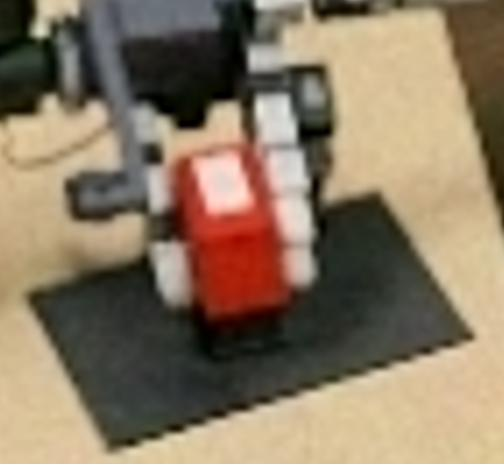

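Request:
{"method": "move", "body": {"arm3": {"joints":{"joint2_rad":2.358,"joint4_rad":1.382},"min_time_s":1}}}

Scene clock: 1790.03 s.
Joint torques (N m): arm1=[0.03 1.26 9.33 2.81 0.02 -0.12] | arm2=[-0.44 -16.38 8.09 1.11 -0.19 -0.11] | arm3=[-1.73 -15.15 5.03 3.73 0.08 -0.48]
Heat: arm1: hottest joint3_rad 35 °C; arm2: hottest joint2_rad 36 °C; arm3: hottest joint3_rad 36 °C.
move: arm3 done
Joint velocities: within noise
arm1, arm2: as last shown
arm3.joint_positions: joint1_rad=+1.353 joint2_rad=+2.344 joint3_rad=+0.930 joint4_rad=+1.349 joint5_rad=-0.092 joint6_rad=+1.973 hand_index_mcp=-0.513 hand_index_abd=+0.008 hand_index_pip=+0.599 hand_index_dip=+0.703 hand_middle_mcp=-0.537 hand_middle_abd=+0.008 hand_middle_pip=+0.597 hand_middle_dip=+0.707 hand_ring_mcp=+0.750 hand_ring_abd=+0.002 hand_ring_pip=+0.577 hand_ring_dip=+0.696 hand_thumb_cmc=-0.557 hand_thumb_axl=+0.676 hand_thumb_mcp=+0.211 hand_thumb_ipl=+0.181 hand_current_limit=+0.400 hand_speed=-0.800
arm3.joint_status: all done
arm3.hand_state: blocked,goal,blocked,goal,blocked,goal,blocked,goal,goal,goal,goal,goal,goal,goal,blocked,goal
arm3.index_mcp_current_ma: 344
arm3.index_abd_current_ma: 9
arm3.index_pip_current_ma: 41
arm3.index_dip_current_ma: 7
arm3.middle_mcp_current_ma: 235
arm3.middle_abd_current_ma: 8
arm3.middle_pip_current_ma: 37
arm3.middle_dip_current_ma: 15
arm3.ring_mcp_current_ma: -3
arm3.ring_abd_current_ma: 1
arm3.ring_pip_current_ma: 1
arm3.ring_dip_current_ma: 0
arm3.thumb_cmc_current_ma: 19
arm3.thumb_axl_current_ma: -2
arm3.thumb_mcp_current_ma: 385
arm3.thumb_ipl_current_ma: 29
arm3.hand_goal_index_mcp: -0.614
arm3.hand_goal_index_abd: 0.000
arm3.hand_goal_index_pip: 0.576
arm3.hand_goal_index_dip: 0.696
arm3.hand_goal_middle_mcp: -0.614
arm3.hand_goal_middle_abd: 0.000
arm3.hand_goal_middle_pip: 0.576
arm3.hand_goal_middle_dip: 0.696
arm3.hand_goal_ring_mcp: 0.754
arm3.hand_goal_ring_abd: 0.000
arm3.hand_goal_ring_pip: 0.576
arm3.hand_goal_ring_dip: 0.696
arm3.hand_goal_thumb_cmc: -0.570
arm3.hand_goal_thumb_axl: 0.678
arm3.hand_goal_thumb_mcp: 0.116
arm3.hand_goal_thumb_ipl: 0.168
arm3.hand: x=-0.2259 y=+0.2426 z=+0.6934 quat_wxyz=(-0.083, +0.699, -0.208, +0.679) (m; scene frame)
arm3.hand_target: x=-0.2146 y=+0.2361 z=+0.7041 quat_wxyz=(-0.074, +0.684, -0.197, +0.698) (m; scene frame)
arm3.hand_status: not commanded
pictures: none

Request:
{"method": "move", "body": {"arm3": {"joints":{"joint2_rad":2.366},"min_time_s":1}}}

Request:
{"method": "move", "body": {"arm3": {"joints":{"joint2_rad":2.373},"min_time_s":1}}}

Scene clock: 1794.80 s.
Joint torques (N m): arm1=[-0.5 0.91 9.44 2.76 0.04 -0.16] | arm2=[-0.38 -16.38 8.1 1.11 -0.19 -0.11] | arm3=[-1.79 -14.8 4.77 3.58 0.07 -0.44]
Heat: arm1: hottest joint3_rad 35 °C; arm2: hottest joint2_rad 36 °C; arm3: hottest joint3_rad 36 °C.
move: arm3 done
Joint velocities: within noise
arm1, arm2: as last shown
arm3.joint_positions: joint1_rad=+1.353 joint2_rad=+2.348 joint3_rad=+0.934 joint4_rad=+1.352 joint5_rad=-0.092 joint6_rad=+1.967 hand_index_mcp=-0.513 hand_index_abd=+0.008 hand_index_pip=+0.599 hand_index_dip=+0.703 hand_middle_mcp=-0.537 hand_middle_abd=+0.008 hand_middle_pip=+0.597 hand_middle_dip=+0.707 hand_ring_mcp=+0.750 hand_ring_abd=+0.002 hand_ring_pip=+0.577 hand_ring_dip=+0.696 hand_thumb_cmc=-0.557 hand_thumb_axl=+0.676 hand_thumb_mcp=+0.211 hand_thumb_ipl=+0.181 hand_current_limit=+0.400 hand_speed=-0.800
arm3.joint_status: all done
arm3.hand_state: blocked,goal,blocked,goal,blocked,goal,blocked,goal,goal,goal,goal,goal,goal,goal,blocked,goal
arm3.index_mcp_current_ma: 344
arm3.index_abd_current_ma: 9
arm3.index_pip_current_ma: 41
arm3.index_dip_current_ma: 7
arm3.middle_mcp_current_ma: 235
arm3.middle_abd_current_ma: 8
arm3.middle_pip_current_ma: 37
arm3.middle_dip_current_ma: 15
arm3.ring_mcp_current_ma: -3
arm3.ring_abd_current_ma: 1
arm3.ring_pip_current_ma: 1
arm3.ring_dip_current_ma: 0
arm3.thumb_cmc_current_ma: 19
arm3.thumb_axl_current_ma: -2
arm3.thumb_mcp_current_ma: 385
arm3.thumb_ipl_current_ma: 29
arm3.hand_goal_index_mcp: -0.614
arm3.hand_goal_index_abd: 0.000
arm3.hand_goal_index_pip: 0.576
arm3.hand_goal_index_dip: 0.696
arm3.hand_goal_middle_mcp: -0.614
arm3.hand_goal_middle_abd: 0.000
arm3.hand_goal_middle_pip: 0.576
arm3.hand_goal_middle_dip: 0.696
arm3.hand_goal_ring_mcp: 0.754
arm3.hand_goal_ring_abd: 0.000
arm3.hand_goal_ring_pip: 0.576
arm3.hand_goal_ring_dip: 0.696
arm3.hand_goal_thumb_cmc: -0.570
arm3.hand_goal_thumb_axl: 0.678
arm3.hand_goal_thumb_mcp: 0.116
arm3.hand_goal_thumb_ipl: 0.168
arm3.hand: x=-0.2253 y=+0.2421 z=+0.6927 quat_wxyz=(-0.081, +0.699, -0.206, +0.680) (m; scene frame)
arm3.hand_target: x=-0.2163 y=+0.2366 z=+0.6990 quat_wxyz=(-0.074, +0.687, -0.198, +0.696) (m; scene frame)
arm3.hand_status: not commanded
pictures: none

Scene clock: 1796.07 s.
Joint torques (N m): arm1=[-0.26 0.73 9.4 2.67 0.06 -0.13] | arm2=[-0.38 -16.38 8.09 1.11 -0.19 -0.11] | arm3=[-1.61 -14.86 4.74 3.47 0.07 -0.37]
Heat: arm1: hottest joint3_rad 35 °C; arm2: hottest joint2_rad 36 °C; arm3: hottest joint3_rad 36 °C.
move: arm3 done
Joint velocities: within noise
arm1, arm2: as last shown
arm3.joint_positions: joint1_rad=+1.353 joint2_rad=+2.352 joint3_rad=+0.934 joint4_rad=+1.355 joint5_rad=-0.092 joint6_rad=+1.960 hand_index_mcp=-0.513 hand_index_abd=+0.008 hand_index_pip=+0.599 hand_index_dip=+0.703 hand_middle_mcp=-0.538 hand_middle_abd=+0.008 hand_middle_pip=+0.597 hand_middle_dip=+0.707 hand_ring_mcp=+0.750 hand_ring_abd=+0.002 hand_ring_pip=+0.577 hand_ring_dip=+0.696 hand_thumb_cmc=-0.557 hand_thumb_axl=+0.676 hand_thumb_mcp=+0.211 hand_thumb_ipl=+0.181 hand_current_limit=+0.400 hand_speed=-0.800
arm3.joint_status: all done
arm3.hand_state: blocked,goal,blocked,goal,blocked,goal,blocked,goal,goal,goal,goal,goal,goal,goal,blocked,goal
arm3.index_mcp_current_ma: 343
arm3.index_abd_current_ma: 8
arm3.index_pip_current_ma: 41
arm3.index_dip_current_ma: 7
arm3.middle_mcp_current_ma: 234
arm3.middle_abd_current_ma: 8
arm3.middle_pip_current_ma: 37
arm3.middle_dip_current_ma: 15
arm3.ring_mcp_current_ma: -3
arm3.ring_abd_current_ma: 1
arm3.ring_pip_current_ma: 1
arm3.ring_dip_current_ma: 0
arm3.thumb_cmc_current_ma: 19
arm3.thumb_axl_current_ma: -2
arm3.thumb_mcp_current_ma: 385
arm3.thumb_ipl_current_ma: 29
arm3.hand_goal_index_mcp: -0.614
arm3.hand_goal_index_abd: 0.000
arm3.hand_goal_index_pip: 0.576
arm3.hand_goal_index_dip: 0.696
arm3.hand_goal_middle_mcp: -0.614
arm3.hand_goal_middle_abd: 0.000
arm3.hand_goal_middle_pip: 0.576
arm3.hand_goal_middle_dip: 0.696
arm3.hand_goal_ring_mcp: 0.754
arm3.hand_goal_ring_abd: 0.000
arm3.hand_goal_ring_pip: 0.576
arm3.hand_goal_ring_dip: 0.696
arm3.hand_goal_thumb_cmc: -0.570
arm3.hand_goal_thumb_axl: 0.678
arm3.hand_goal_thumb_mcp: 0.116
arm3.hand_goal_thumb_ipl: 0.168
arm3.hand: x=-0.2259 y=+0.2419 z=+0.6918 quat_wxyz=(-0.079, +0.700, -0.204, +0.680) (m; scene frame)
arm3.hand_target: x=-0.2178 y=+0.2370 z=+0.6945 quat_wxyz=(-0.074, +0.689, -0.199, +0.693) (m; scene frame)
arm3.hand_status: not commanded
pictures: none

Request:
{"method": "move", "body": {"arm3": {"joints":{"joint2_rad":2.378},"min_time_s":1}, "cameras": ["room_b","arm3_cam_wrist"]}}

Request:
{"method": "zoom_image", "body": {"camera": "room_b", "region": [338, 200, 388, 246]}}

Scene clock: 1802.23 s.
Joint torques (N m): arm1=[-0.44 1.44 9.31 2.59 0.04 -0.13] | arm2=[-0.38 -16.32 8.09 1.11 -0.19 -0.11] | arm3=[-1.73 -14.39 4.7 3.47 0.08 -0.37]
Heat: arm1: hottest joint3_rad 35 °C; arm2: hottest joint2_rad 36 °C; arm3: hottest joint3_rad 36 °C.
move: arm3 done
Joint velocities: within noise
arm1.joint_positions: joint1_rad=+0.147 joint2_rad=+0.604 joint3_rad=+1.315 joint4_rad=-1.244 joint5_rad=+0.076 joint6_rad=+1.052 hand_index_mcp=+0.755 hand_index_abd=+0.000 hand_index_pip=+0.577 hand_index_dip=+0.696 hand_middle_mcp=+0.755 hand_middle_abd=+0.000 hand_middle_pip=+0.577 hand_middle_dip=+0.696 hand_ring_mcp=+0.755 hand_ring_abd=+0.000 hand_ring_pip=+0.577 hand_ring_dip=+0.696 hand_thumb_cmc=+0.715 hand_thumb_axl=+0.677 hand_thumb_mcp=+0.226 hand_thumb_ipl=+0.168 hand_current_limit=+0.400 hand_speed=-0.600
arm1.joint_status: not commanded
arm1.hand_state: goal,goal,goal,goal,goal,goal,goal,goal,goal,goal,goal,goal,goal,goal,goal,goal
arm1.index_mcp_current_ma: 2
arm1.index_abd_current_ma: 0
arm1.index_pip_current_ma: 1
arm1.index_dip_current_ma: 0
arm1.middle_mcp_current_ma: 3
arm1.middle_abd_current_ma: 0
arm1.middle_pip_current_ma: 1
arm1.middle_dip_current_ma: 0
arm1.ring_mcp_current_ma: 2
arm1.ring_abd_current_ma: 0
arm1.ring_pip_current_ma: 1
arm1.ring_dip_current_ma: 0
arm1.thumb_cmc_current_ma: 3
arm1.thumb_axl_current_ma: -2
arm1.thumb_mcp_current_ma: 0
arm1.thumb_ipl_current_ma: -1
arm1.hand_goal_index_mcp: 0.754
arm1.hand_goal_index_abd: 0.000
arm1.hand_goal_index_pip: 0.576
arm1.hand_goal_index_dip: 0.696
arm1.hand_goal_middle_mcp: 0.754
arm1.hand_goal_middle_abd: 0.000
arm1.hand_goal_middle_pip: 0.576
arm1.hand_goal_middle_dip: 0.696
arm1.hand_goal_ring_mcp: 0.754
arm1.hand_goal_ring_abd: 0.000
arm1.hand_goal_ring_pip: 0.576
arm1.hand_goal_ring_dip: 0.696
arm1.hand_goal_thumb_cmc: 0.714
arm1.hand_goal_thumb_axl: 0.678
arm1.hand_goal_thumb_mcp: 0.226
arm1.hand_goal_thumb_ipl: 0.168
arm1.hand: x=+0.2518 y=-0.8023 z=+1.3672 quat_wxyz=(+0.488, +0.326, -0.805, -0.086) (m; scene frame)
arm1.hand_target: x=+0.2544 y=-0.8015 z=+1.3785 quat_wxyz=(+0.499, +0.323, -0.800, -0.087) (m; scene frame)
arm1.hand_status: not commanded
arm2.joint_positions: joint1_rad=+0.795 joint2_rad=+1.720 joint3_rad=+1.294 joint4_rad=+0.587 joint5_rad=+0.749 joint6_rad=+2.021 hand_index_mcp=-0.203 hand_index_abd=+0.005 hand_index_pip=+0.578 hand_index_dip=+0.699 hand_middle_mcp=-0.203 hand_middle_abd=+0.002 hand_middle_pip=+0.578 hand_middle_dip=+0.698 hand_ring_mcp=+0.751 hand_ring_abd=+0.002 hand_ring_pip=+0.577 hand_ring_dip=+0.696 hand_thumb_cmc=-0.562 hand_thumb_axl=+0.676 hand_thumb_mcp=+0.428 hand_thumb_ipl=+0.170 hand_current_limit=+0.400 hand_speed=-0.600
arm2.joint_status: not commanded
arm2.hand_state: goal,goal,goal,goal,goal,goal,goal,goal,goal,goal,goal,goal,goal,goal,goal,goal
arm2.index_mcp_current_ma: -12
arm2.index_abd_current_ma: 16
arm2.index_pip_current_ma: 7
arm2.index_dip_current_ma: 11
arm2.middle_mcp_current_ma: -14
arm2.middle_abd_current_ma: 5
arm2.middle_pip_current_ma: 7
arm2.middle_dip_current_ma: 9
arm2.ring_mcp_current_ma: -11
arm2.ring_abd_current_ma: 7
arm2.ring_pip_current_ma: 3
arm2.ring_dip_current_ma: 0
arm2.thumb_cmc_current_ma: 31
arm2.thumb_axl_current_ma: -10
arm2.thumb_mcp_current_ma: -11
arm2.thumb_ipl_current_ma: 8
arm2.hand_goal_index_mcp: -0.200
arm2.hand_goal_index_abd: 0.000
arm2.hand_goal_index_pip: 0.576
arm2.hand_goal_index_dip: 0.696
arm2.hand_goal_middle_mcp: -0.200
arm2.hand_goal_middle_abd: 0.000
arm2.hand_goal_middle_pip: 0.576
arm2.hand_goal_middle_dip: 0.696
arm2.hand_goal_ring_mcp: 0.754
arm2.hand_goal_ring_abd: 0.000
arm2.hand_goal_ring_pip: 0.576
arm2.hand_goal_ring_dip: 0.696
arm2.hand_goal_thumb_cmc: -0.570
arm2.hand_goal_thumb_axl: 0.678
arm2.hand_goal_thumb_mcp: 0.430
arm2.hand_goal_thumb_ipl: 0.168
arm2.hand: x=+0.2131 y=-0.3113 z=+1.1513 quat_wxyz=(+0.552, +0.118, -0.655, +0.502) (m; scene frame)
arm2.hand_target: x=+0.2166 y=-0.3094 z=+1.1649 quat_wxyz=(+0.548, +0.111, -0.652, +0.512) (m; scene frame)
arm2.hand_status: not commanded
arm3.joint_positions: joint1_rad=+1.353 joint2_rad=+2.353 joint3_rad=+0.934 joint4_rad=+1.355 joint5_rad=-0.092 joint6_rad=+1.958 hand_index_mcp=-0.514 hand_index_abd=+0.007 hand_index_pip=+0.599 hand_index_dip=+0.703 hand_middle_mcp=-0.538 hand_middle_abd=+0.006 hand_middle_pip=+0.597 hand_middle_dip=+0.707 hand_ring_mcp=+0.750 hand_ring_abd=+0.002 hand_ring_pip=+0.577 hand_ring_dip=+0.696 hand_thumb_cmc=-0.559 hand_thumb_axl=+0.676 hand_thumb_mcp=+0.211 hand_thumb_ipl=+0.182 hand_current_limit=+0.400 hand_speed=-0.800
arm3.joint_status: all done
arm3.hand_state: blocked,goal,blocked,goal,blocked,goal,blocked,goal,goal,goal,goal,goal,goal,goal,blocked,goal
arm3.index_mcp_current_ma: 339
arm3.index_abd_current_ma: 7
arm3.index_pip_current_ma: 41
arm3.index_dip_current_ma: 7
arm3.middle_mcp_current_ma: 233
arm3.middle_abd_current_ma: 6
arm3.middle_pip_current_ma: 37
arm3.middle_dip_current_ma: 15
arm3.ring_mcp_current_ma: -3
arm3.ring_abd_current_ma: 1
arm3.ring_pip_current_ma: 1
arm3.ring_dip_current_ma: 0
arm3.thumb_cmc_current_ma: 16
arm3.thumb_axl_current_ma: -2
arm3.thumb_mcp_current_ma: 385
arm3.thumb_ipl_current_ma: 30
arm3.hand_goal_index_mcp: -0.614
arm3.hand_goal_index_abd: 0.000
arm3.hand_goal_index_pip: 0.576
arm3.hand_goal_index_dip: 0.696
arm3.hand_goal_middle_mcp: -0.614
arm3.hand_goal_middle_abd: 0.000
arm3.hand_goal_middle_pip: 0.576
arm3.hand_goal_middle_dip: 0.696
arm3.hand_goal_ring_mcp: 0.754
arm3.hand_goal_ring_abd: 0.000
arm3.hand_goal_ring_pip: 0.576
arm3.hand_goal_ring_dip: 0.696
arm3.hand_goal_thumb_cmc: -0.570
arm3.hand_goal_thumb_axl: 0.678
arm3.hand_goal_thumb_mcp: 0.116
arm3.hand_goal_thumb_ipl: 0.168
arm3.hand: x=-0.2258 y=+0.2418 z=+0.6914 quat_wxyz=(-0.078, +0.700, -0.203, +0.680) (m; scene frame)
arm3.hand_target: x=-0.2188 y=+0.2373 z=+0.6914 quat_wxyz=(-0.074, +0.691, -0.199, +0.691) (m; scene frame)
arm3.hand_status: not commanded
pictures: arm3_cam_wrist, room_b
camera_calibration:
arm3_cam_wrist: T_world_to_cam=[[-0.128222, -0.240898, -0.962043, 0.726146], [-0.552915, 0.822667, -0.132305, -0.270802], [0.823313, 0.514963, -0.23868, 0.356544], [0, 0, 0, 1]] pos_world=[-0.35017, 0.214099, 0.747855]

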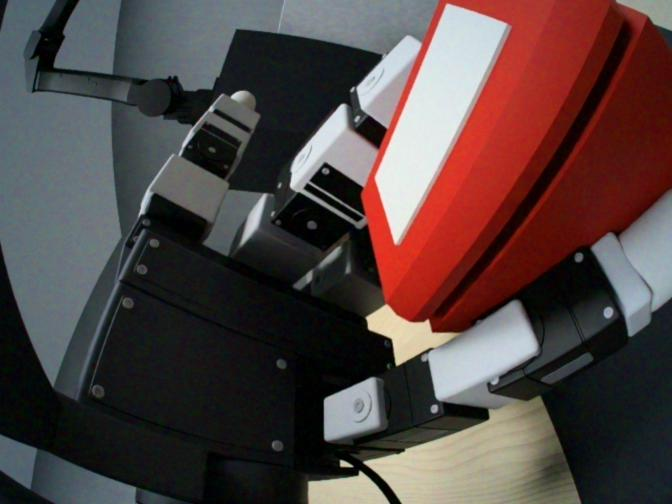

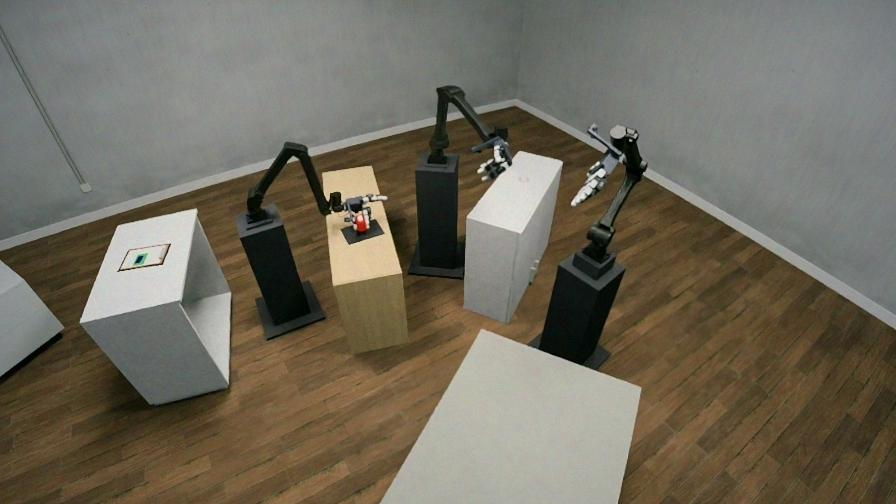

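Scaled by 10.080 from the camera's 896x504 image, which has a finer 1280x720 frame.

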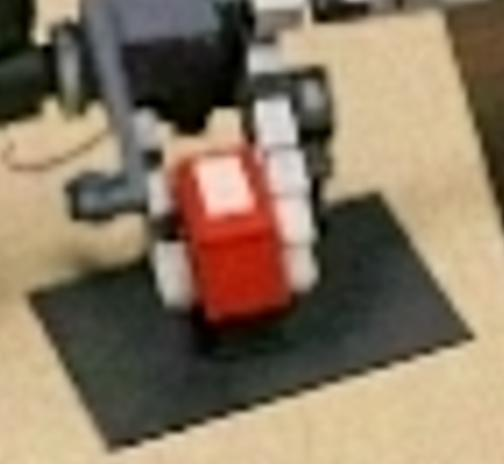

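Request:
{"method": "move", "body": {"arm3": {"joints":{"hand_index_mcp":-0.47,"hand_middle_mcp":-0.47,"hand_thumb_mcp":0.235}}}}

Request:
{"method": "move", "body": {"arm3": {"joints":{"hand_speed":-0.6,"hand_index_mcp":-0.2,"hand_middle_mcp":-0.2,"hand_thumb_mcp":0.43}}, "cameras": ["room_b","arm3_cam_wrist"]}}

Request:
{"method": "zoom_image", "body": {"camera": "room_b", "region": [338, 200, 388, 246]}}

Scene clock: 1807.33 s.
Joint torques (N m): arm1=[0.09 1.08 9.44 2.62 0.01 -0.11] | arm2=[-0.38 -16.32 8.08 1.13 -0.19 -0.11] | arm3=[-1.55 -14.8 4.49 3.45 0.08 -0.35]
Heat: arm1: hottest joint3_rad 35 °C; arm2: hottest joint2_rad 36 °C; arm3: hottest joint3_rad 36 °C.
move: arm3 done
Joint velocities: within noise
arm1, arm2: as last shown
arm3.joint_positions: joint1_rad=+1.353 joint2_rad=+2.358 joint3_rad=+0.937 joint4_rad=+1.356 joint5_rad=-0.092 joint6_rad=+1.958 hand_index_mcp=-0.472 hand_index_abd=+0.007 hand_index_pip=+0.579 hand_index_dip=+0.699 hand_middle_mcp=-0.472 hand_middle_abd=+0.006 hand_middle_pip=+0.579 hand_middle_dip=+0.699 hand_ring_mcp=+0.750 hand_ring_abd=+0.002 hand_ring_pip=+0.577 hand_ring_dip=+0.696 hand_thumb_cmc=-0.560 hand_thumb_axl=+0.676 hand_thumb_mcp=+0.235 hand_thumb_ipl=+0.170 hand_current_limit=+0.400 hand_speed=-0.800
arm3.joint_status: all done
arm3.hand_state: goal,goal,goal,goal,goal,goal,goal,goal,goal,goal,goal,goal,goal,goal,goal,goal
arm3.index_mcp_current_ma: -1
arm3.index_abd_current_ma: 7
arm3.index_pip_current_ma: 2
arm3.index_dip_current_ma: 2
arm3.middle_mcp_current_ma: -1
arm3.middle_abd_current_ma: 6
arm3.middle_pip_current_ma: 2
arm3.middle_dip_current_ma: 2
arm3.ring_mcp_current_ma: -3
arm3.ring_abd_current_ma: 1
arm3.ring_pip_current_ma: 1
arm3.ring_dip_current_ma: 0
arm3.thumb_cmc_current_ma: 14
arm3.thumb_axl_current_ma: -2
arm3.thumb_mcp_current_ma: 0
arm3.thumb_ipl_current_ma: 2
arm3.hand_goal_index_mcp: -0.470
arm3.hand_goal_index_abd: 0.000
arm3.hand_goal_index_pip: 0.576
arm3.hand_goal_index_dip: 0.696
arm3.hand_goal_middle_mcp: -0.470
arm3.hand_goal_middle_abd: 0.000
arm3.hand_goal_middle_pip: 0.576
arm3.hand_goal_middle_dip: 0.696
arm3.hand_goal_ring_mcp: 0.754
arm3.hand_goal_ring_abd: 0.000
arm3.hand_goal_ring_pip: 0.576
arm3.hand_goal_ring_dip: 0.696
arm3.hand_goal_thumb_cmc: -0.570
arm3.hand_goal_thumb_axl: 0.678
arm3.hand_goal_thumb_mcp: 0.236
arm3.hand_goal_thumb_ipl: 0.168
arm3.hand: x=-0.2256 y=+0.2418 z=+0.6893 quat_wxyz=(-0.078, +0.700, -0.203, +0.680) (m; scene frame)
arm3.hand_target: x=-0.2188 y=+0.2373 z=+0.6916 quat_wxyz=(-0.074, +0.691, -0.199, +0.691) (m; scene frame)
arm3.hand_status: not commanded
pictures: none

Scene clock: 1808.00 s.
Joint torques (N m): arm1=[0.03 1.55 9.39 2.81 0.05 -0.13] | arm2=[-0.38 -16.38 8.09 1.14 -0.19 -0.11] | arm3=[-1.67 -14.8 4.36 3.47 0.07 -0.35]
Heat: arm1: hottest joint3_rad 35 °C; arm2: hottest joint2_rad 36 °C; arm3: hottest joint3_rad 36 °C.
move: arm3 done
Joint velocities: within noise
arm1, arm2: as last shown
arm3.joint_positions: joint1_rad=+1.353 joint2_rad=+2.358 joint3_rad=+0.939 joint4_rad=+1.356 joint5_rad=-0.092 joint6_rad=+1.958 hand_index_mcp=-0.204 hand_index_abd=+0.007 hand_index_pip=+0.578 hand_index_dip=+0.699 hand_middle_mcp=-0.204 hand_middle_abd=+0.006 hand_middle_pip=+0.578 hand_middle_dip=+0.699 hand_ring_mcp=+0.750 hand_ring_abd=+0.002 hand_ring_pip=+0.577 hand_ring_dip=+0.696 hand_thumb_cmc=-0.560 hand_thumb_axl=+0.676 hand_thumb_mcp=+0.426 hand_thumb_ipl=+0.170 hand_current_limit=+0.400 hand_speed=-0.600
arm3.joint_status: all done
arm3.hand_state: goal,goal,goal,goal,goal,goal,goal,goal,goal,goal,goal,goal,goal,goal,goal,goal
arm3.index_mcp_current_ma: -3
arm3.index_abd_current_ma: 7
arm3.index_pip_current_ma: 2
arm3.index_dip_current_ma: 2
arm3.middle_mcp_current_ma: -4
arm3.middle_abd_current_ma: 6
arm3.middle_pip_current_ma: 2
arm3.middle_dip_current_ma: 2
arm3.ring_mcp_current_ma: -3
arm3.ring_abd_current_ma: 1
arm3.ring_pip_current_ma: 1
arm3.ring_dip_current_ma: 0
arm3.thumb_cmc_current_ma: 14
arm3.thumb_axl_current_ma: -2
arm3.thumb_mcp_current_ma: -5
arm3.thumb_ipl_current_ma: 1
arm3.hand_goal_index_mcp: -0.200
arm3.hand_goal_index_abd: 0.000
arm3.hand_goal_index_pip: 0.576
arm3.hand_goal_index_dip: 0.696
arm3.hand_goal_middle_mcp: -0.200
arm3.hand_goal_middle_abd: 0.000
arm3.hand_goal_middle_pip: 0.576
arm3.hand_goal_middle_dip: 0.696
arm3.hand_goal_ring_mcp: 0.754
arm3.hand_goal_ring_abd: 0.000
arm3.hand_goal_ring_pip: 0.576
arm3.hand_goal_ring_dip: 0.696
arm3.hand_goal_thumb_cmc: -0.570
arm3.hand_goal_thumb_axl: 0.678
arm3.hand_goal_thumb_mcp: 0.430
arm3.hand_goal_thumb_ipl: 0.168
arm3.hand: x=-0.2248 y=+0.2415 z=+0.6899 quat_wxyz=(-0.078, +0.700, -0.203, +0.680) (m; scene frame)
arm3.hand_target: x=-0.2187 y=+0.2373 z=+0.6917 quat_wxyz=(-0.074, +0.691, -0.199, +0.691) (m; scene frame)
arm3.hand_status: not commanded
pictures: arm3_cam_wrist, room_b
camera_calibration:
arm3_cam_wrist: T_world_to_cam=[[-0.127517, -0.241095, -0.962088, 0.725009], [-0.55282, 0.822638, -0.132878, -0.269828], [0.823486, 0.514917, -0.238182, 0.35514], [0, 0, 0, 1]] pos_world=[-0.349168, 0.213899, 0.746256]

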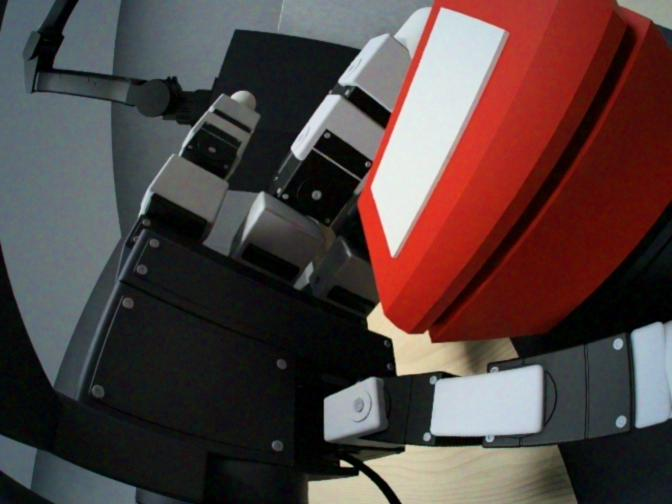

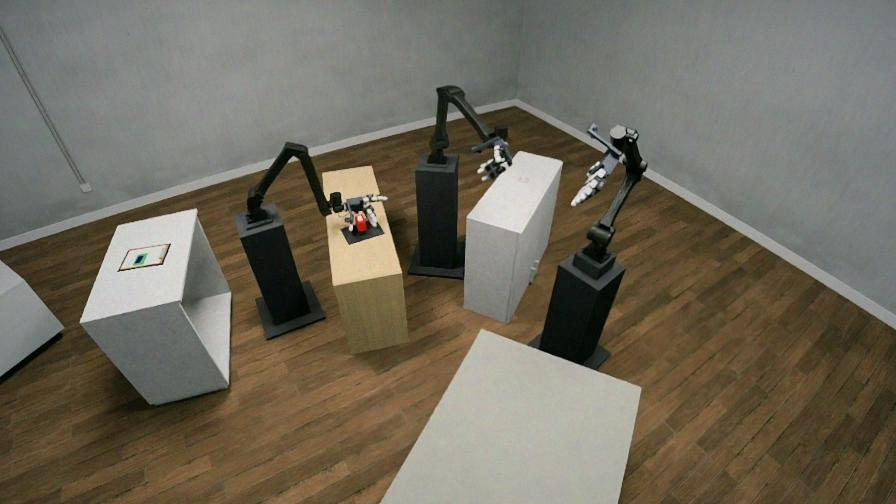

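Scaled by 10.080 from the camera's 896x504 image, which has a finer 1280x720 frame.

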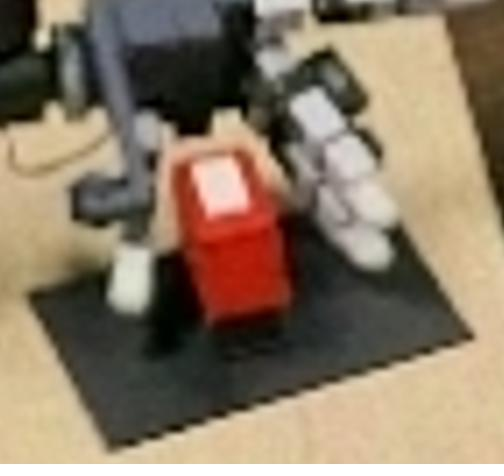

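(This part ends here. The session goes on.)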